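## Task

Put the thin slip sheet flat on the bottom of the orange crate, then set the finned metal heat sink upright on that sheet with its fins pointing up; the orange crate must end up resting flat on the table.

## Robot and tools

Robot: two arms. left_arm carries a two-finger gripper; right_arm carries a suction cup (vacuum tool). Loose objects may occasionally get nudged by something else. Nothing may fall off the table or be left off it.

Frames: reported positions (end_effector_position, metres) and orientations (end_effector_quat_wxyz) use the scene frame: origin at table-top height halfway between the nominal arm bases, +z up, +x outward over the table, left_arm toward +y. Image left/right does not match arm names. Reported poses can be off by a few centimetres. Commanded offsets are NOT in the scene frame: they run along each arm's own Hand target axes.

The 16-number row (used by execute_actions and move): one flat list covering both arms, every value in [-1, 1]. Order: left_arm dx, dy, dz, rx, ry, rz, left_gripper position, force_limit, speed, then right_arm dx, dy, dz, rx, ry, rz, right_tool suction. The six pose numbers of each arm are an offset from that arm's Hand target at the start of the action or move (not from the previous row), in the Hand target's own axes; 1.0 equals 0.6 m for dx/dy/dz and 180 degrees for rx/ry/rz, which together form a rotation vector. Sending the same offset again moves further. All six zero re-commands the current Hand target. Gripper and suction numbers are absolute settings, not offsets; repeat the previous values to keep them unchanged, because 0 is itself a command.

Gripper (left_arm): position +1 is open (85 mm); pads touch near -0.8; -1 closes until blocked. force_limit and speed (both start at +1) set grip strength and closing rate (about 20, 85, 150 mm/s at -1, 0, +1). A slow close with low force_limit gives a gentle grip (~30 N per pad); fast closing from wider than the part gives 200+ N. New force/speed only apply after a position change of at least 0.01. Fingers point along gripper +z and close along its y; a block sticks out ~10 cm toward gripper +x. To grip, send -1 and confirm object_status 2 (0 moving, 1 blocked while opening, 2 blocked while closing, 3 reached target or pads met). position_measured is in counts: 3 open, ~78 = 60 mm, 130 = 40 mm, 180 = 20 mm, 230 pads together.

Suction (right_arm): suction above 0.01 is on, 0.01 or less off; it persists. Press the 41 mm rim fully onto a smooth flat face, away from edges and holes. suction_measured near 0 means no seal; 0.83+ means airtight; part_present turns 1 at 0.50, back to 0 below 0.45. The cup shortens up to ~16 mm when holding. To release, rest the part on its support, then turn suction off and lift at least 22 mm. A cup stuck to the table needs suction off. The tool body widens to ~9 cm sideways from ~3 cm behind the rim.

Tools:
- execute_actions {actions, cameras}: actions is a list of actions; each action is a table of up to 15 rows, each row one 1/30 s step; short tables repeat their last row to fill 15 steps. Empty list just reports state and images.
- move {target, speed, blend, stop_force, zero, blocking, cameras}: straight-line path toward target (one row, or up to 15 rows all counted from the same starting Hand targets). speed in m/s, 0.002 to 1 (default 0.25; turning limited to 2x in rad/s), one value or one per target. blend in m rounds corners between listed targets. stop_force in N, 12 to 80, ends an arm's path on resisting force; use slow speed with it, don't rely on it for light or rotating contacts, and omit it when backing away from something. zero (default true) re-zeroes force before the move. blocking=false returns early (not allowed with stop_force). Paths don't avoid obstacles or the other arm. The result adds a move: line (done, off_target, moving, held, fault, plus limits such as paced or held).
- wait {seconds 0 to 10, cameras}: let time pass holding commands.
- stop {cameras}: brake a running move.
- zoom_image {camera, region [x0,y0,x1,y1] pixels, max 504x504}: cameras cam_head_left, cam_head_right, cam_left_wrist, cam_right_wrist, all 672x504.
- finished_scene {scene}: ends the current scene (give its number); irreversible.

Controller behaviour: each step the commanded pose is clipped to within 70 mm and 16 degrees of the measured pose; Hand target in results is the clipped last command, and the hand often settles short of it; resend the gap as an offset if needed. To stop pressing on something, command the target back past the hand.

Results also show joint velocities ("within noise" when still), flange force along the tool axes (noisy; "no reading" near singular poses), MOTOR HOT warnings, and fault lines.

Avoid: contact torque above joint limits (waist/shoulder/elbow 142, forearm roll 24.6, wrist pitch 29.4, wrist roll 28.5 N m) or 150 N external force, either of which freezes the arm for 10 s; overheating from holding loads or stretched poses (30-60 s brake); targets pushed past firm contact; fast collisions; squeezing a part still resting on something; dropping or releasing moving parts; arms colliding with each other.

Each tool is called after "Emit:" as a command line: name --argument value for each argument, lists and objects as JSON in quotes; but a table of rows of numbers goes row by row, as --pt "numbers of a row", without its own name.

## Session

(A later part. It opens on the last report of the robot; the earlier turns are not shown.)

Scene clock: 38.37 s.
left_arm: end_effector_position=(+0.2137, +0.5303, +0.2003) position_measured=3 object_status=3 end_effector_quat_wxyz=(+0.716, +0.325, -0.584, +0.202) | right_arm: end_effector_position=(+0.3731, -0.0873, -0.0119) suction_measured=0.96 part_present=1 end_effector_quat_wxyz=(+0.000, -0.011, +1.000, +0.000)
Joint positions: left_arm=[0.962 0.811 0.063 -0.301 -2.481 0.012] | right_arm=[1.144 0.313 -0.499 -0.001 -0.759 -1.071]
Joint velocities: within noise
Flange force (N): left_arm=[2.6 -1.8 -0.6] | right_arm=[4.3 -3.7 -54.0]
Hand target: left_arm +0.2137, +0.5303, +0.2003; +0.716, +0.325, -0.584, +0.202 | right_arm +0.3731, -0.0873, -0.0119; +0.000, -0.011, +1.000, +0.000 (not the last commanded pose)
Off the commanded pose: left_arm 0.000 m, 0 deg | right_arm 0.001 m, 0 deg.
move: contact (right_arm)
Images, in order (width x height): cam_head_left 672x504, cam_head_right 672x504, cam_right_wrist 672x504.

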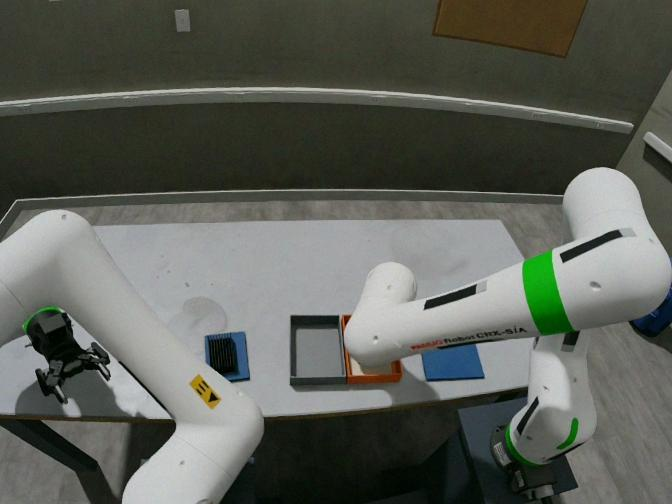

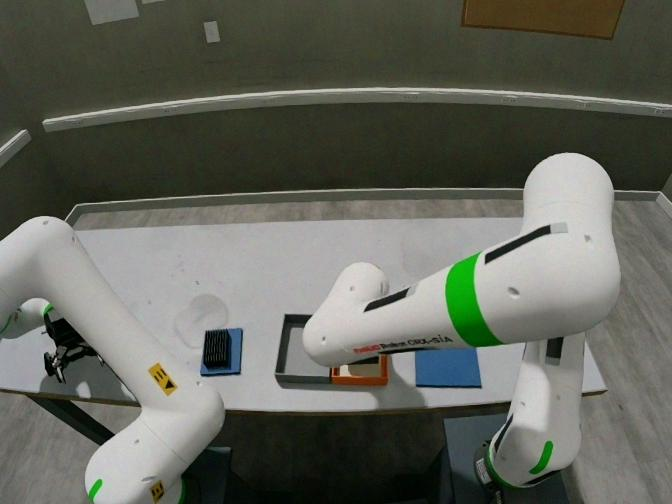

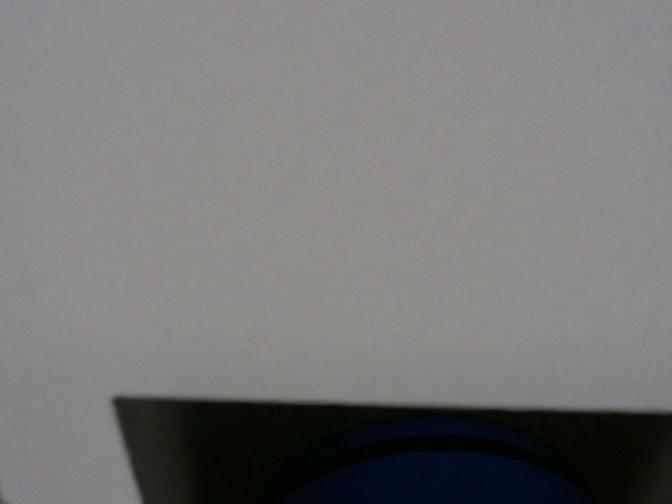

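Emit:
move --target '[0,0,0,0,0,0,1,-0.5,-0.5,0,0,-0.0015,0,0,0,0]' --cameras '[]'

Emit:
wait --seconds 0.7 --cameras '["cam_right_wrist"]'

Emit:
move --target '[0,0,0,0,0,0,1,-0.5,-0.5,0,0,-0.06,0,0,0,0]' --speed 0.06 --cameras '["cam_right_wrist"]'

Emit:
move --target '[0,0,0,0,0,0,1,-0.5,-0.5,-0.1,0.03,-0.6,0,0,0.0067,0]' --cameras '["cam_right_wrist","cam_head_left"]'

Scene clock: 39.60 s.
left_arm: end_effector_position=(+0.2137, +0.5303, +0.2003) position_measured=3 object_status=3 end_effector_quat_wxyz=(+0.716, +0.325, -0.584, +0.202) | right_arm: end_effector_position=(+0.3731, -0.0873, -0.0111) suction_measured=0.00 part_present=0 end_effector_quat_wxyz=(+0.000, -0.011, +1.000, +0.000)
Joint positions: left_arm=[0.962 0.811 0.063 -0.301 -2.481 0.012] | right_arm=[1.144 0.311 -0.499 -0.001 -0.761 -1.071]
Joint velocities: within noise
Flange force (N): left_arm=[2.7 -2.3 -0.1] | right_arm=[-1.1 -3.0 -32.1]
Hand target: left_arm +0.2137, +0.5303, +0.2003; +0.716, +0.325, -0.584, +0.202 | right_arm +0.3731, -0.0873, -0.0110; +0.000, -0.011, +1.000, +0.000
Off the commanded pose: left_arm 0.000 m, 0 deg | right_arm 0.000 m, 0 deg.
move: done
No camera images: "cameras" was empty.

Scene clock: 40.30 s.
left_arm: end_effector_position=(+0.2137, +0.5303, +0.2003) position_measured=3 object_status=3 end_effector_quat_wxyz=(+0.716, +0.325, -0.584, +0.202) | right_arm: end_effector_position=(+0.3731, -0.0873, -0.0110) suction_measured=0.00 part_present=0 end_effector_quat_wxyz=(+0.000, -0.011, +1.000, +0.000)
Joint positions: left_arm=[0.962 0.811 0.063 -0.301 -2.481 0.012] | right_arm=[1.144 0.311 -0.499 -0.001 -0.761 -1.071]
Joint velocities: within noise
Flange force (N): left_arm=[1.6 -2.1 0.0] | right_arm=[-1.2 -2.8 -30.8]
Hand target: left_arm +0.2137, +0.5303, +0.2003; +0.716, +0.325, -0.584, +0.202 | right_arm +0.3731, -0.0873, -0.0110; +0.000, -0.011, +1.000, +0.000
Off the commanded pose: left_arm 0.000 m, 0 deg | right_arm 0.000 m, 0 deg.
wait: 0.70 s; at rest by 0.17 s
Images, in order (width x height): cam_right_wrist 672x504.

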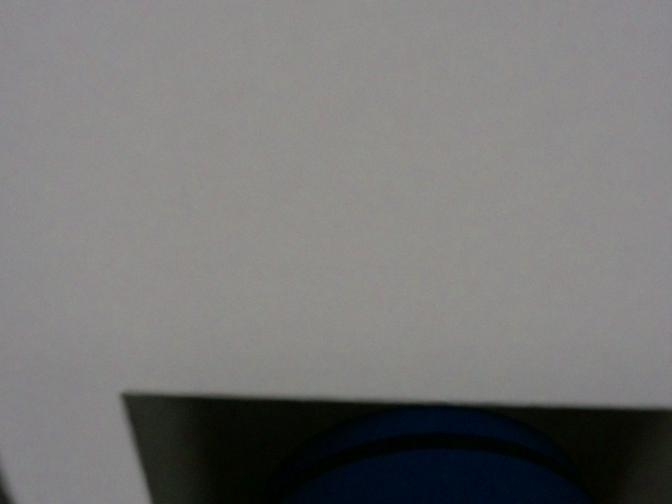

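Scene clock: 41.20 s.
left_arm: end_effector_position=(+0.2137, +0.5303, +0.2003) position_measured=3 object_status=3 end_effector_quat_wxyz=(+0.716, +0.325, -0.584, +0.202) | right_arm: end_effector_position=(+0.3731, -0.0874, +0.0249) suction_measured=0.00 part_present=0 end_effector_quat_wxyz=(+0.000, -0.011, +1.000, +0.000)
Joint positions: left_arm=[0.962 0.811 0.063 -0.301 -2.481 0.012] | right_arm=[1.144 0.242 -0.476 -0.001 -0.852 -1.071]
Joint velocities: within noise
Flange force (N): left_arm=[2.9 -1.7 0.4] | right_arm=[-1.1 0.6 -0.7]
Hand target: left_arm +0.2137, +0.5303, +0.2003; +0.716, +0.325, -0.584, +0.202 | right_arm +0.3731, -0.0874, +0.0250; +0.000, -0.011, +1.000, +0.000
Off the commanded pose: left_arm 0.000 m, 0 deg | right_arm 0.000 m, 0 deg.
move: done
Images, in order (width x height): cam_right_wrist 672x504.

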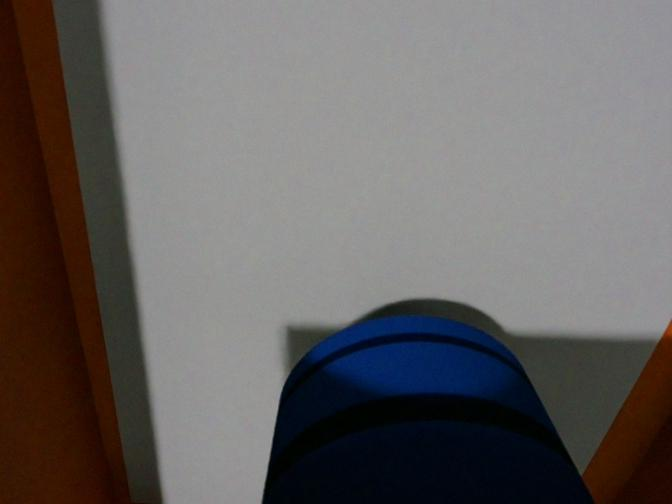

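Scene clock: 43.17 s.
left_arm: end_effector_position=(+0.2137, +0.5303, +0.2003) position_measured=3 object_status=3 end_effector_quat_wxyz=(+0.716, +0.325, -0.584, +0.202) | right_arm: end_effector_position=(+0.4328, -0.0683, +0.3849) suction_measured=0.00 part_present=0 end_effector_quat_wxyz=(+0.000, +0.000, +1.000, +0.000)
Joint positions: left_arm=[0.962 0.811 0.063 -0.301 -2.481 0.012] | right_arm=[1.05 0.137 0.298 0 -1.731 -1]
Joint velocities: within noise
Flange force (N): left_arm=[3.1 -2.1 0.3] | right_arm=[-0.5 0.0 -0.5]
Hand target: left_arm +0.2137, +0.5303, +0.2003; +0.716, +0.325, -0.584, +0.202 | right_arm +0.4328, -0.0683, +0.3850; +0.000, +0.000, +1.000, +0.000
Off the commanded pose: left_arm 0.000 m, 0 deg | right_arm 0.000 m, 0 deg.
move: done
Images, in order (width x height): cam_head_left 672x504, cam_right_wrist 672x504.

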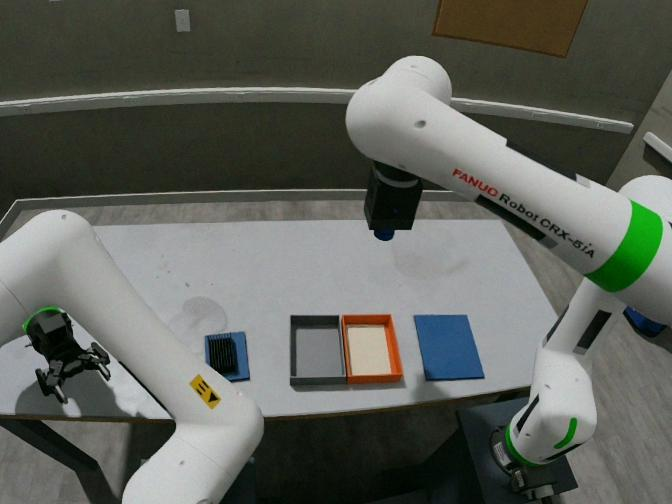

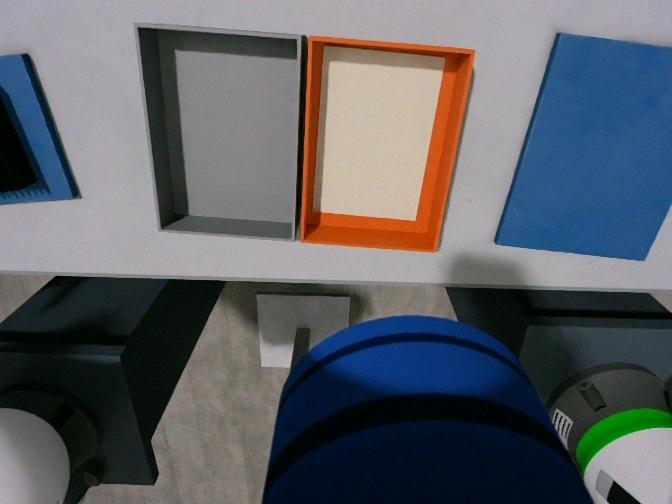

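Emit:
move --target '[0.337,-0.425,0.194,-0.150,-0.532,0.241,1,-0.5,-0.5,0.1,-0.417,0,0,0,0,0]' --speed 0.3

Scene clock: 48.23 s.
left_arm: end_effector_position=(+0.3502, +0.2503, +0.3500) position_measured=3 object_status=3 end_effector_quat_wxyz=(+0.000, -0.001, +1.000, +0.000) | right_arm: end_effector_position=(+0.3730, -0.3185, +0.3848) suction_measured=0.00 part_present=0 end_effector_quat_wxyz=(+0.000, +0.000, +1.000, +0.000)
Joint positions: left_arm=[0.119 -0.217 -0.084 0 -1.704 -0.124] | right_arm=[0.733 -0.319 -0.119 0 -1.771 -0.682]
Joint velocities: within noise
Flange force (N): left_arm=[-2.9 -5.1 -3.3] | right_arm=[2.6 -1.1 -0.4]
Hand target: left_arm +0.3502, +0.2503, +0.3500; +0.000, -0.001, +1.000, +0.000 | right_arm +0.3729, -0.3185, +0.3848; +0.000, +0.000, +1.000, +0.000
Off the commanded pose: left_arm 0.000 m, 0 deg | right_arm 0.000 m, 0 deg.
move: done

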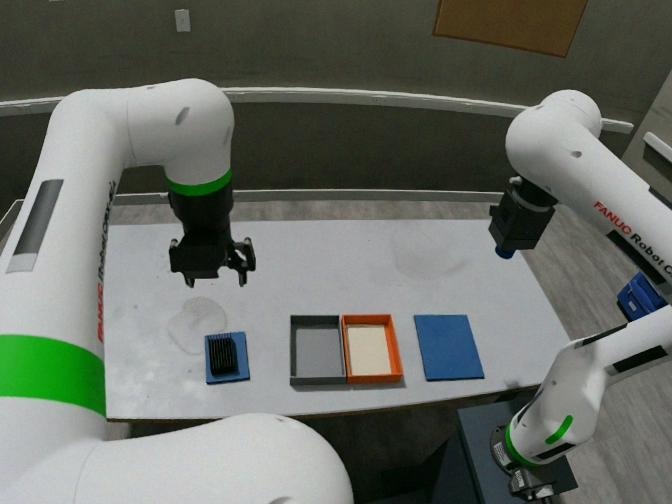

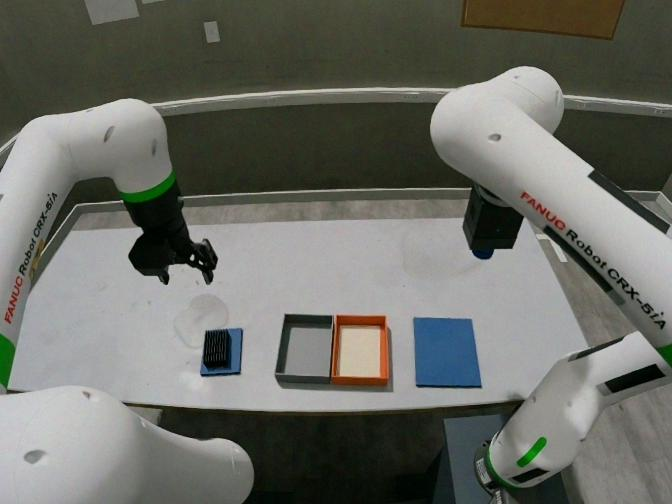

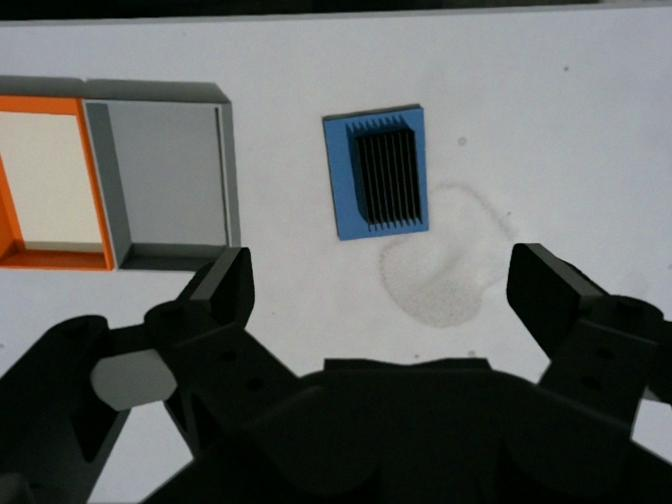

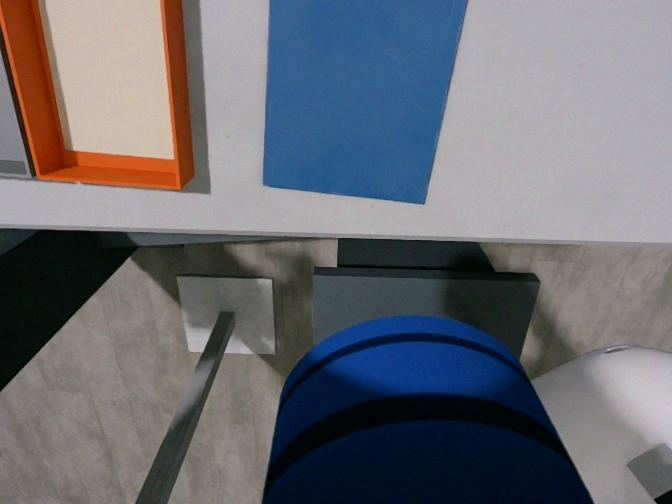

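Emit:
move --target '[-0.092,0.05,0.25,0,0,-0.032,1,-0.5,-0.5,0,0,0,0,0,0,0]' --cameras '["cam_left_wrist","cam_head_left"]'

Emit:
zoom_image --camera "cam_left_wrist" --region '[230, 60, 530, 285]'

Scene clock: 50.10 s.
left_arm: end_effector_position=(+0.4053, +0.2804, +0.1999) position_measured=3 object_status=3 end_effector_quat_wxyz=(+0.000, -0.051, +0.999, +0.000) | right_arm: end_effector_position=(+0.3729, -0.3185, +0.3848) suction_measured=0.00 part_present=0 end_effector_quat_wxyz=(+0.000, +0.000, +1.000, +0.000)
Joint positions: left_arm=[0.178 -0.069 -0.308 0 -1.333 -0.081] | right_arm=[0.733 -0.319 -0.119 -0.001 -1.771 -0.682]
Joint velocities: within noise
Flange force (N): left_arm=[0.9 -3.6 -2.4] | right_arm=[2.2 -0.3 -0.7]
Hand target: left_arm +0.4053, +0.2804, +0.2000; +0.000, -0.051, +0.999, +0.000 | right_arm +0.3729, -0.3185, +0.3848; +0.000, +0.000, +1.000, +0.000
Off the commanded pose: left_arm 0.000 m, 0 deg | right_arm 0.000 m, 0 deg.
move: done
Images, in order (width x height): cam_head_left 672x504, cam_left_wrist 672x504.

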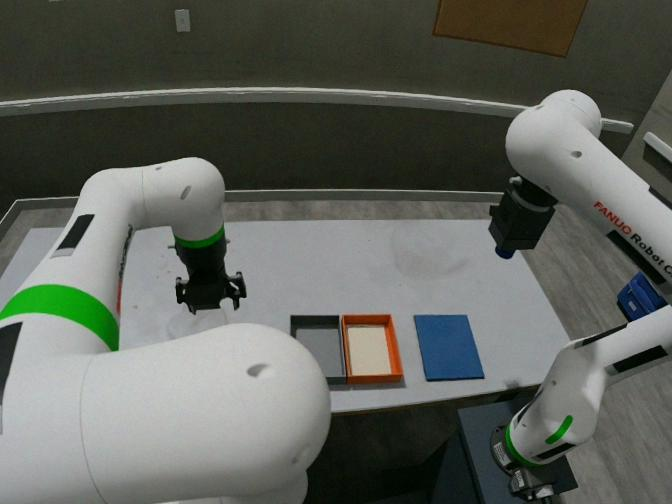

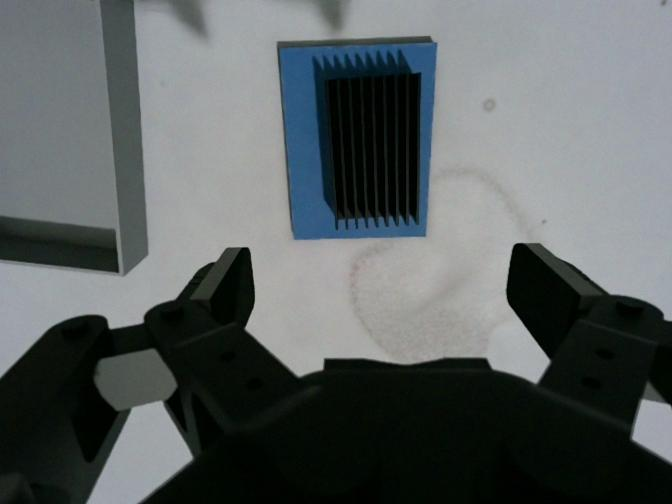

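Scaled by 1.680 from the camera's 672x504 image, which has a finer 960x720 frame.

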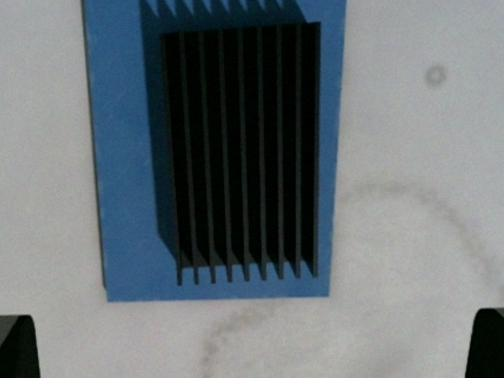

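Emit:
move --target '[0.018,0.021,0.133,0,0,-0.007,1,-0.5,-0.5,0,0,0,0,0,0,0]' --cameras '["cam_left_wrist","cam_head_left","cam_head_right"]'

Emit:
zoom_image --camera "cam_left_wrist" --region '[200, 0, 560, 340]'

Scene clock: 52.33 s.
left_arm: end_effector_position=(+0.3933, +0.2918, +0.1202) position_measured=3 object_status=3 end_effector_quat_wxyz=(+0.000, -0.062, +0.998, +0.000) | right_arm: end_effector_position=(+0.3729, -0.3185, +0.3848) suction_measured=0.00 part_present=0 end_effector_quat_wxyz=(+0.000, +0.000, +1.000, +0.000)
Joint positions: left_arm=[0.213 -0.034 -0.472 0 -1.134 -0.095] | right_arm=[0.733 -0.319 -0.119 -0.001 -1.771 -0.682]
Joint velocities: within noise
Flange force (N): left_arm=[-1.6 -5.1 -1.3] | right_arm=[2.2 -0.1 -0.8]
Hand target: left_arm +0.3933, +0.2918, +0.1202; +0.000, -0.062, +0.998, +0.000 | right_arm +0.3729, -0.3185, +0.3848; +0.000, +0.000, +1.000, +0.000
Off the commanded pose: left_arm 0.000 m, 0 deg | right_arm 0.000 m, 0 deg.
move: done
Images, in order (width x height): cam_head_left 672x504, cam_head_right 672x504, cam_left_wrist 672x504.

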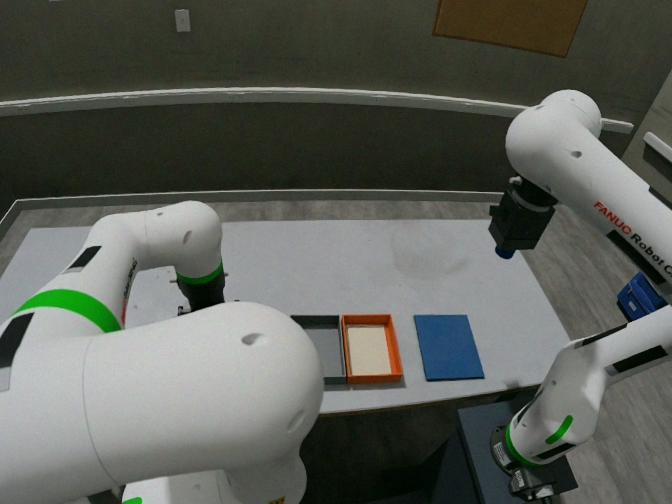

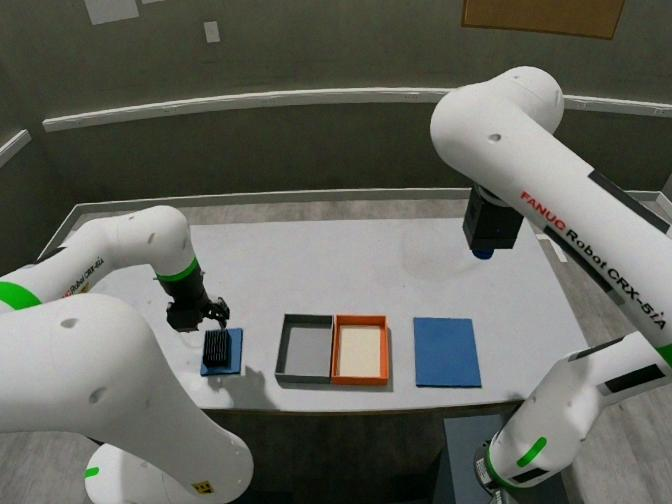

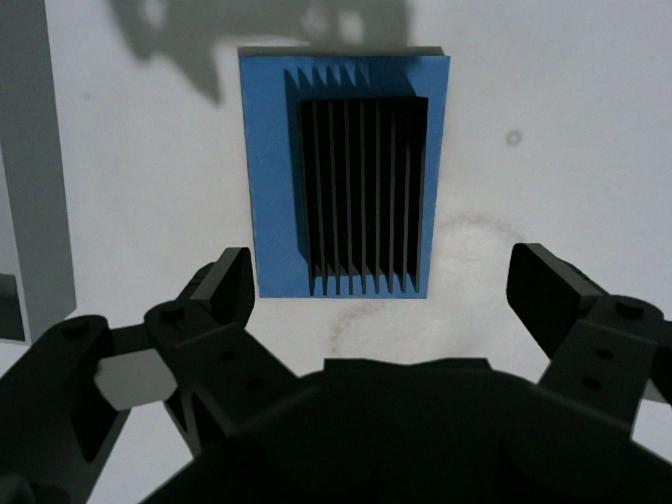

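Scaled by 1.400 from the camera's 672x504 image, which has a finer 960x720 frame.

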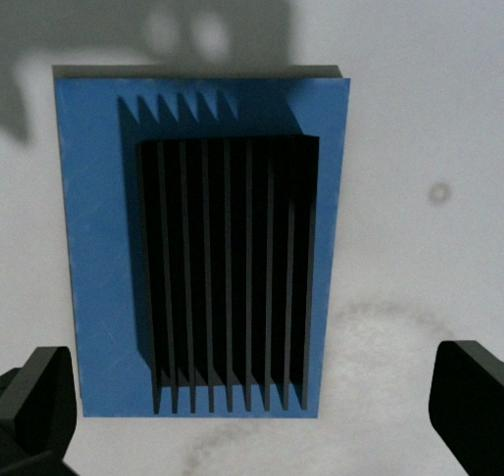

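Emit:
move --target '[0.007,-0.0025,0.1337,0,0,-0.006,1,-0.5,-0.5,0,0,0,0,0,0,0]' --speed 0.1 --cameras '["cam_left_wrist","cam_head_right"]'

Emit:
zoom_image --camera "cam_left_wrist" --region '[200, 60, 560, 400]'

Scene clock: 54.90 s.
left_arm: end_effector_position=(+0.3892, +0.2898, +0.0400) position_measured=3 object_status=3 end_effector_quat_wxyz=(+0.000, -0.071, +0.997, +0.000) | right_arm: end_effector_position=(+0.3729, -0.3185, +0.3848) suction_measured=0.00 part_present=0 end_effector_quat_wxyz=(+0.000, +0.000, +1.000, +0.000)
Joint positions: left_arm=[0.21 0.073 -0.58 0 -0.917 -0.073] | right_arm=[0.733 -0.319 -0.119 -0.001 -1.771 -0.682]
Joint velocities: within noise
Flange force (N): left_arm=[-1.4 -4.9 -0.5] | right_arm=[3.0 -0.8 -0.2]
Hand target: left_arm +0.3892, +0.2898, +0.0400; +0.000, -0.071, +0.997, +0.000 | right_arm +0.3729, -0.3185, +0.3848; +0.000, +0.000, +1.000, +0.000
Off the commanded pose: left_arm 0.000 m, 0 deg | right_arm 0.000 m, 0 deg.
move: done
Images, in order (width x height): cam_head_right 672x504, cam_left_wrist 672x504.

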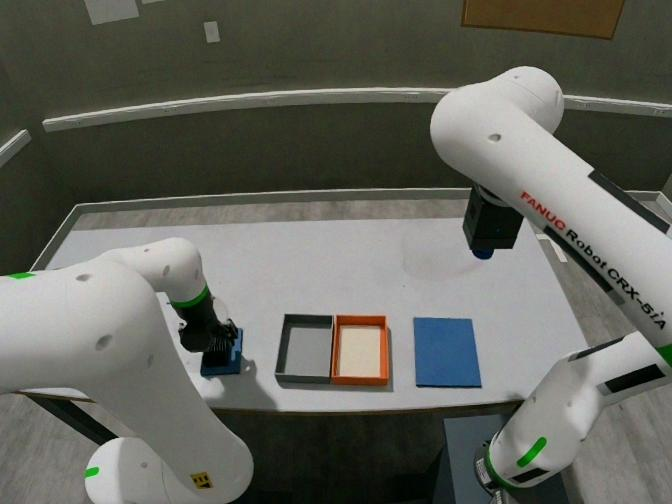

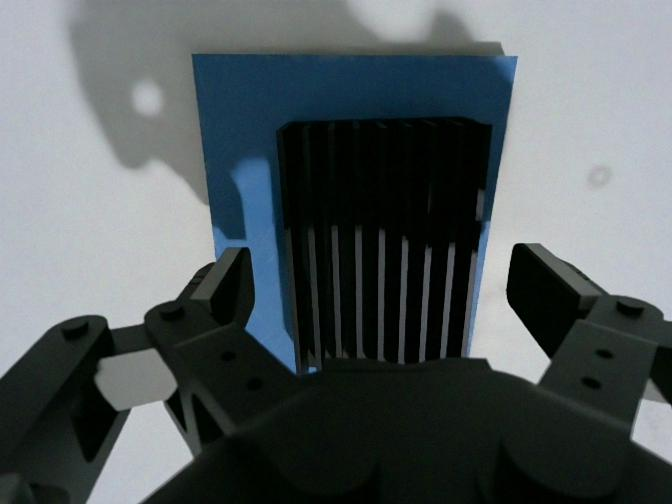

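Scaled by 1.400 from the camera's 672x504 image, which has a finer 960x720 frame.

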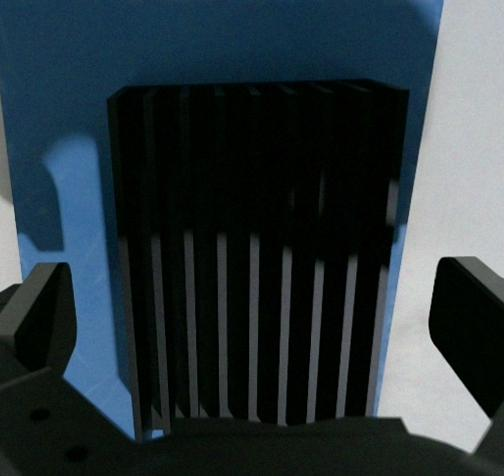

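Emit:
move --target '[0,0,0,0,0,0,-1,-0.8,-1,0,0,0,0,0,0,0]' --cameras '["cam_left_wrist"]'

Emit:
wait --seconds 0.5 --cameras '["cam_left_wrist"]'

Scene clock: 56.87 s.
left_arm: end_effector_position=(+0.3892, +0.2898, +0.0400) position_measured=78 object_status=2 end_effector_quat_wxyz=(+0.000, -0.071, +0.997, +0.000) | right_arm: end_effector_position=(+0.3729, -0.3185, +0.3848) suction_measured=0.00 part_present=0 end_effector_quat_wxyz=(+0.000, +0.000, +1.000, +0.000)
Joint positions: left_arm=[0.21 0.074 -0.58 0 -0.917 -0.073] | right_arm=[0.733 -0.319 -0.119 -0.001 -1.771 -0.682]
Joint velocities: within noise
Flange force (N): left_arm=[1.3 -1.5 -15.3] | right_arm=[1.9 -1.2 -0.7]
Hand target: left_arm +0.3892, +0.2898, +0.0400; +0.000, -0.071, +0.997, +0.000 | right_arm +0.3729, -0.3185, +0.3848; +0.000, +0.000, +1.000, +0.000
Off the commanded pose: left_arm 0.000 m, 0 deg | right_arm 0.000 m, 0 deg.
move: done
Images, in order (width x height): cam_left_wrist 672x504.

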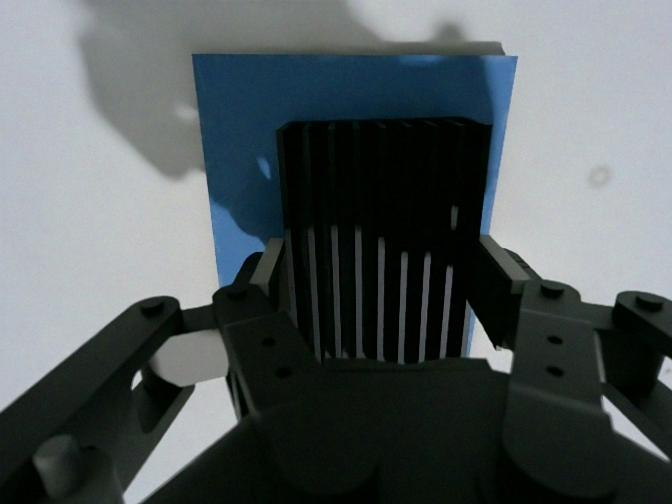

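Scene clock: 57.37 s.
left_arm: end_effector_position=(+0.3892, +0.2898, +0.0400) position_measured=78 object_status=2 end_effector_quat_wxyz=(+0.000, -0.071, +0.997, +0.000) | right_arm: end_effector_position=(+0.3729, -0.3185, +0.3848) suction_measured=0.00 part_present=0 end_effector_quat_wxyz=(+0.000, +0.000, +1.000, +0.000)
Joint positions: left_arm=[0.21 0.074 -0.58 0 -0.917 -0.073] | right_arm=[0.733 -0.319 -0.119 -0.001 -1.771 -0.682]
Joint velocities: within noise
Flange force (N): left_arm=[1.6 -1.4 -15.3] | right_arm=[1.2 -1.5 -0.6]
Hand target: left_arm +0.3892, +0.2898, +0.0400; +0.000, -0.071, +0.997, +0.000 | right_arm +0.3729, -0.3185, +0.3848; +0.000, +0.000, +1.000, +0.000
Off the commanded pose: left_arm 0.000 m, 0 deg | right_arm 0.000 m, 0 deg.
wait: 0.50 s; at rest by 0.17 s
Images, in order (width x height): cam_left_wrist 672x504.

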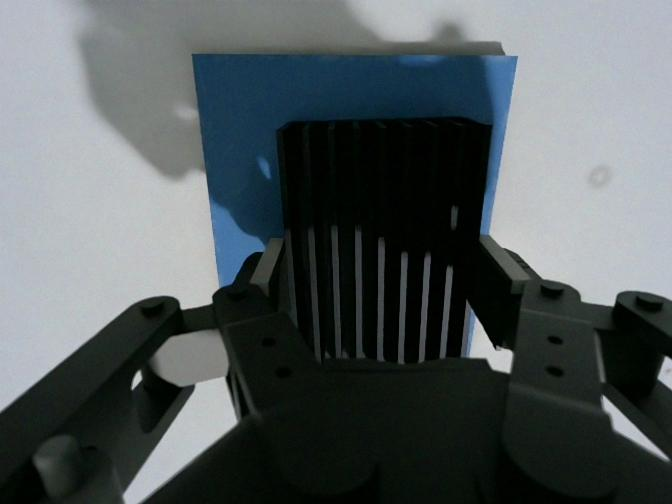

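Emit:
move --pt "0 0 -0.05 0 0 0 -1 -0.8 -1 0 0 0 0 0 0 0" --pt "0 0 -0.217 0 0 0 -1 -0.8 -1 0 0 0 0 0 0 0" --pt "0.073 -0.512 -0.217 0 0 0.063 -1 -0.8 -1 0 -0.1 0 0 0 0 0" --speed '[0.04,0.12,0.15]'

Emit:
zoom_image --camera "cam_left_wrist" --region '[100, 0, 560, 340]'

Scene clock: 62.33 s.
left_arm: end_effector_position=(+0.3897, -0.0205, +0.1702) position_measured=78 object_status=2 end_effector_quat_wxyz=(+0.000, +0.027, +1.000, +0.000) | right_arm: end_effector_position=(+0.3730, -0.3785, +0.3848) suction_measured=0.00 part_present=0 end_effector_quat_wxyz=(+0.000, +0.000, +1.000, +0.000)
Joint positions: left_arm=[-0.499 0.248 -0.034 0 -1.289 0.438] | right_arm=[0.56 -0.346 -0.137 -0.001 -1.78 -0.509]
Joint velocities: within noise
Flange force (N): left_arm=[1.0 -3.1 -0.4] | right_arm=[2.9 -1.2 0.1]
Hand target: left_arm +0.3897, -0.0205, +0.1702; +0.000, +0.027, +1.000, +0.000 | right_arm +0.3730, -0.3785, +0.3848; +0.000, +0.000, +1.000, +0.000
Off the commanded pose: left_arm 0.000 m, 0 deg | right_arm 0.000 m, 0 deg.
move: done

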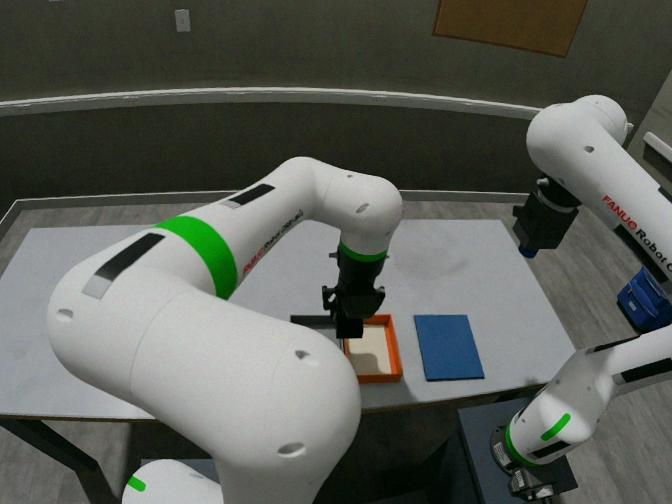

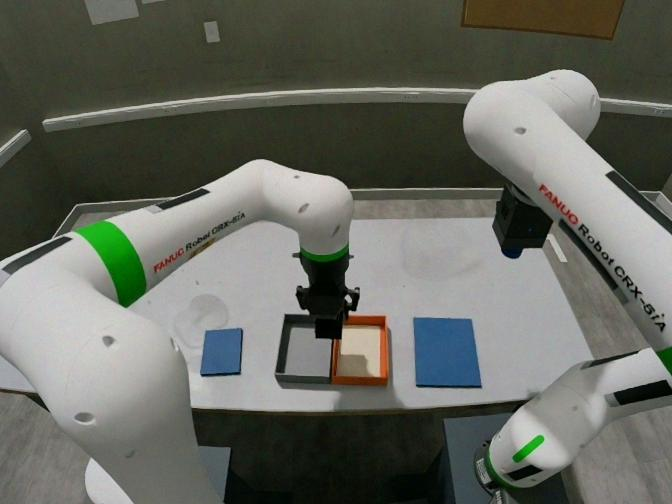

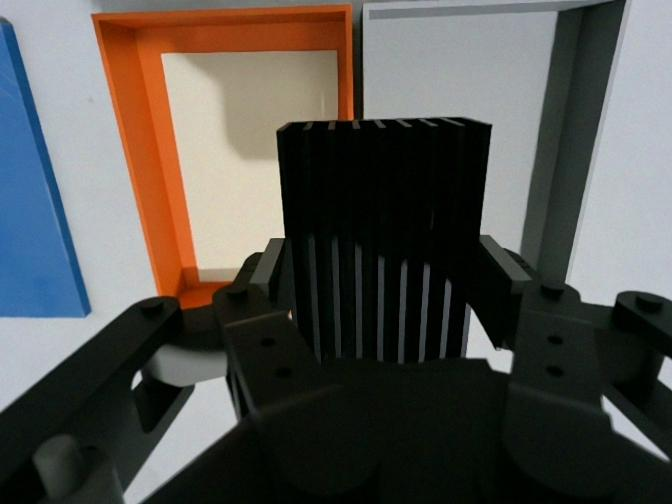

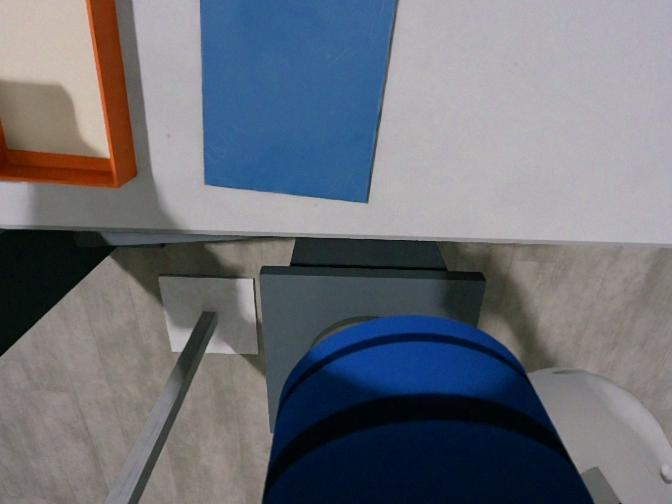

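Scaled by 1.096 from the camera's 672x504 image, which has a finer 960x720 frame.

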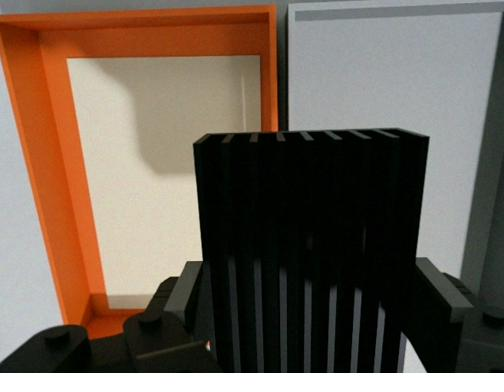

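Emit:
move --pt "-0.010 -0.123 0 0 0 -0.005 -1 -0.8 -1 0 0 0 0 0 0 0" --pt "-0.010 -0.123 0.13 0 0 -0.005 -1 -0.8 -1 0 0 0 0 0 0 0" --speed 0.1

Emit:
zoom_image --camera "cam_left_wrist" --region '[100, 0, 600, 400]'

Emit:
zoom_image --camera "cam_head_right" --region '[260, 260, 440, 420]'

Scene clock: 65.80 s.
left_arm: end_effector_position=(+0.3916, -0.0945, +0.0922) position_measured=78 object_status=2 end_effector_quat_wxyz=(+0.000, +0.020, +1.000, +0.000) | right_arm: end_effector_position=(+0.3730, -0.3785, +0.3848) suction_measured=0.00 part_present=0 end_effector_quat_wxyz=(+0.000, +0.000, +1.000, +0.000)
Joint positions: left_arm=[-0.613 0.44 0.03 0 -1.161 0.568] | right_arm=[0.56 -0.346 -0.137 -0.001 -1.78 -0.509]
Joint velocities: within noise
Flange force (N): left_arm=[1.0 -2.7 0.8] | right_arm=[2.2 -0.5 -0.2]
Hand target: left_arm +0.3916, -0.0945, +0.0922; +0.000, +0.020, +1.000, +0.000 | right_arm +0.3730, -0.3785, +0.3848; +0.000, +0.000, +1.000, +0.000
Off the commanded pose: left_arm 0.000 m, 0 deg | right_arm 0.000 m, 0 deg.
move: done

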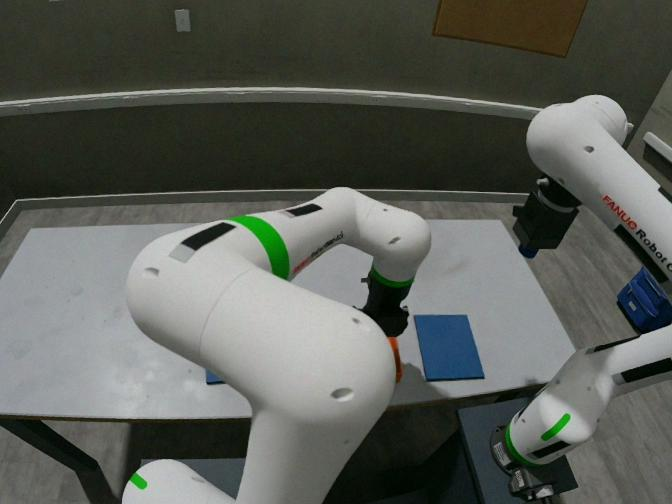

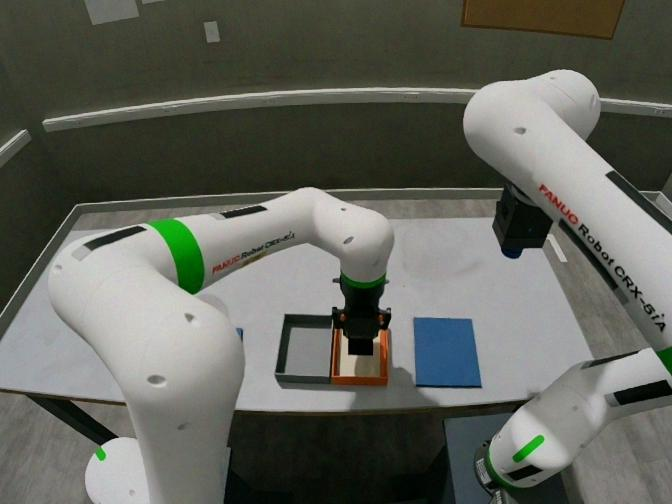

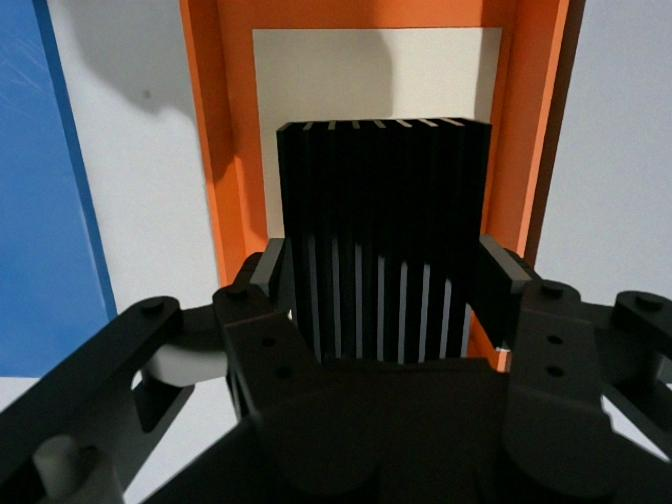

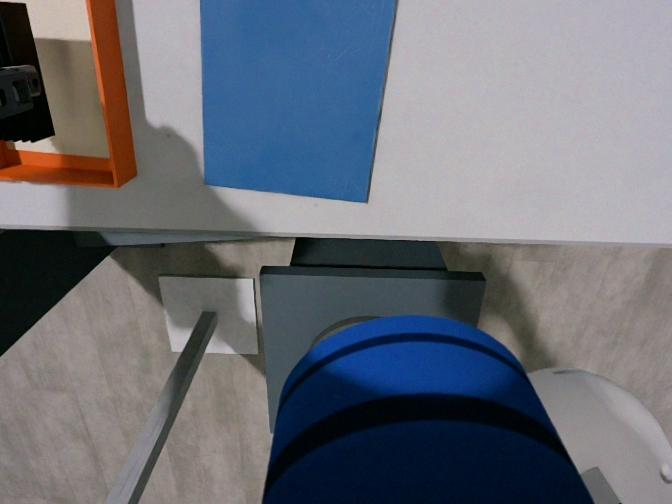

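Scaled by 1.008 from the camera's 672x504 image, which has a finer 960x720 frame.

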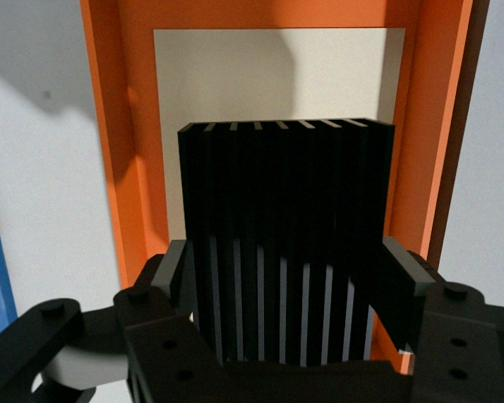

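Scaled by 2.800 from the camera's 672x504 image, which has a finer 960x720 frame.

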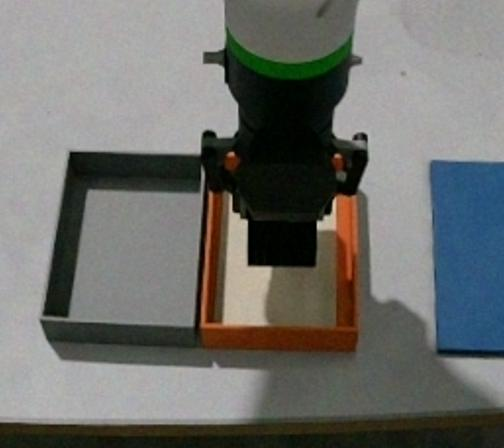

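Emit:
move --target '[0,0,0.0783,0,0,0,-1,-0.8,-1,0,0,0,0,0,0,0]' --speed 0.06 --cameras '["cam_head_left","cam_head_right"]'

Emit:
zoom_image --camera "cam_head_right" --region '[260, 260, 440, 420]'

Emit:
move --target '[0,0,0.03,0,0,0,-1,-0.8,-1,0,0,0,0,0,0,0]' --speed 0.01 --stop_force 12 --cameras '["cam_left_wrist","cam_head_right"]'

Scene clock: 68.17 s.
left_arm: end_effector_position=(+0.3916, -0.0945, +0.0452) position_measured=78 object_status=2 end_effector_quat_wxyz=(+0.000, +0.020, +1.000, +0.000) | right_arm: end_effector_position=(+0.3730, -0.3785, +0.3848) suction_measured=0.00 part_present=0 end_effector_quat_wxyz=(+0.000, +0.000, +1.000, +0.000)
Joint positions: left_arm=[-0.613 0.491 -0.017 0 -1.064 0.568] | right_arm=[0.56 -0.346 -0.137 -0.001 -1.78 -0.509]
Joint velocities: within noise
Flange force (N): left_arm=[0.3 -4.2 0.7] | right_arm=[2.5 -0.3 0.2]
Hand target: left_arm +0.3916, -0.0945, +0.0452; +0.000, +0.020, +1.000, +0.000 | right_arm +0.3730, -0.3785, +0.3848; +0.000, +0.000, +1.000, +0.000
Off the commanded pose: left_arm 0.000 m, 0 deg | right_arm 0.000 m, 0 deg.
move: done
Images, in order (width x height): cam_head_left 672x504, cam_head_right 672x504.

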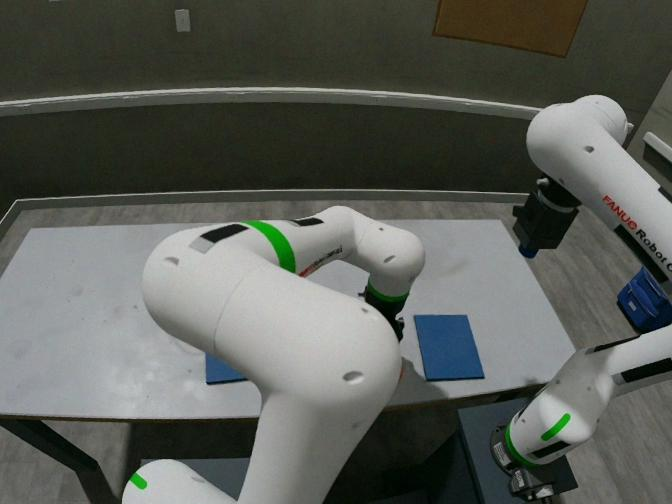

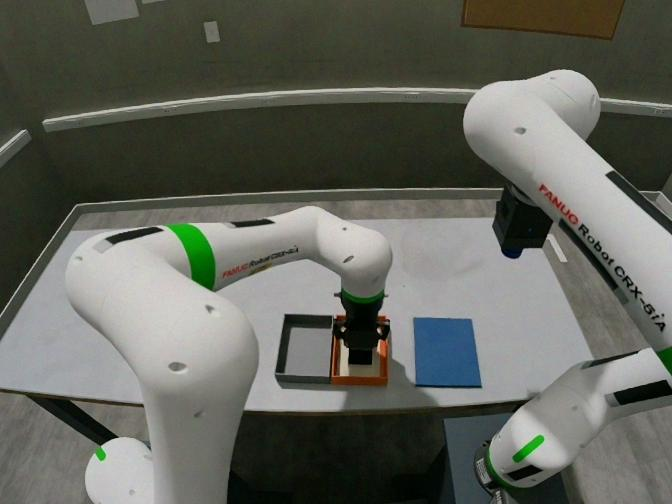

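Scaled by 2.800 from the camera's 672x504 image, which has a finer 960x720 frame.

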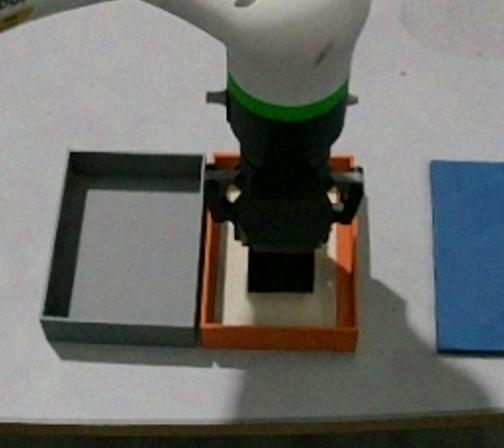

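Scene clock: 69.80 s.
left_arm: end_effector_position=(+0.3916, -0.0946, +0.0348) position_measured=78 object_status=2 end_effector_quat_wxyz=(+0.000, +0.020, +1.000, +0.000) | right_arm: end_effector_position=(+0.3730, -0.3785, +0.3848) suction_measured=0.00 part_present=0 end_effector_quat_wxyz=(+0.000, +0.000, +1.000, +0.000)
Joint positions: left_arm=[-0.613 0.503 -0.025 0 -1.042 0.568] | right_arm=[0.56 -0.346 -0.137 -0.001 -1.78 -0.509]
Joint velocities: within noise
Flange force (N): left_arm=[3.0 1.3 -24.9] | right_arm=[1.8 -1.8 0.4]
Hand target: left_arm +0.3916, -0.0946, +0.0348; +0.000, +0.020, +1.000, +0.000 (not the last commanded pose) | right_arm +0.3730, -0.3785, +0.3848; +0.000, +0.000, +1.000, +0.000
Off the commanded pose: left_arm 0.008 m, 0 deg | right_arm 0.000 m, 0 deg.
move: contact (left_arm)
Images, in order (width x height): cam_head_right 672x504, cam_left_wrist 672x504.

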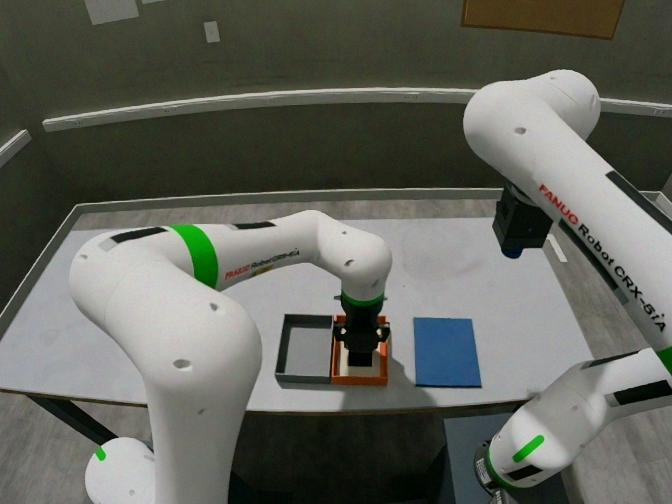

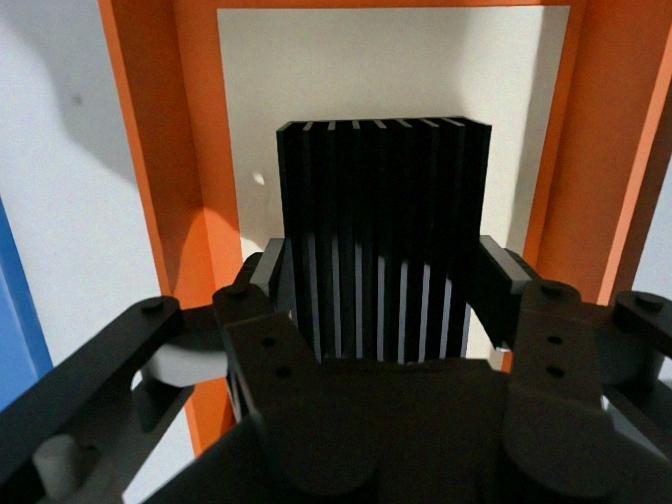

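Emit:
move --target '[0,0,0,0,0,0,0.68,-0.8,-1,0,0,0,0,0,0,0]' --speed 0.02 --cameras '["cam_left_wrist"]'

Scene clock: 71.10 s.
left_arm: end_effector_position=(+0.3916, -0.0945, +0.0348) position_measured=43 object_status=0 end_effector_quat_wxyz=(+0.000, +0.020, +1.000, +0.000) | right_arm: end_effector_position=(+0.3730, -0.3785, +0.3848) suction_measured=0.00 part_present=0 end_effector_quat_wxyz=(+0.000, +0.000, +1.000, +0.000)
Joint positions: left_arm=[-0.613 0.503 -0.026 0 -1.042 0.568] | right_arm=[0.56 -0.346 -0.137 -0.001 -1.78 -0.509]
Joint velocities: within noise
Flange force (N): left_arm=[1.0 -3.1 -1.9] | right_arm=[2.6 -0.6 -0.3]
Hand target: left_arm +0.3916, -0.0946, +0.0348; +0.000, +0.020, +1.000, +0.000 | right_arm +0.3730, -0.3785, +0.3848; +0.000, +0.000, +1.000, +0.000
Off the commanded pose: left_arm 0.000 m, 0 deg | right_arm 0.000 m, 0 deg.
move: done
Images, in order (width x height): cam_left_wrist 672x504.

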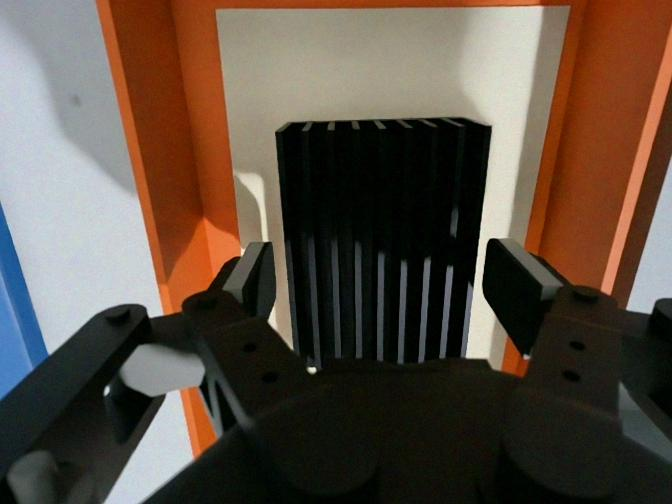

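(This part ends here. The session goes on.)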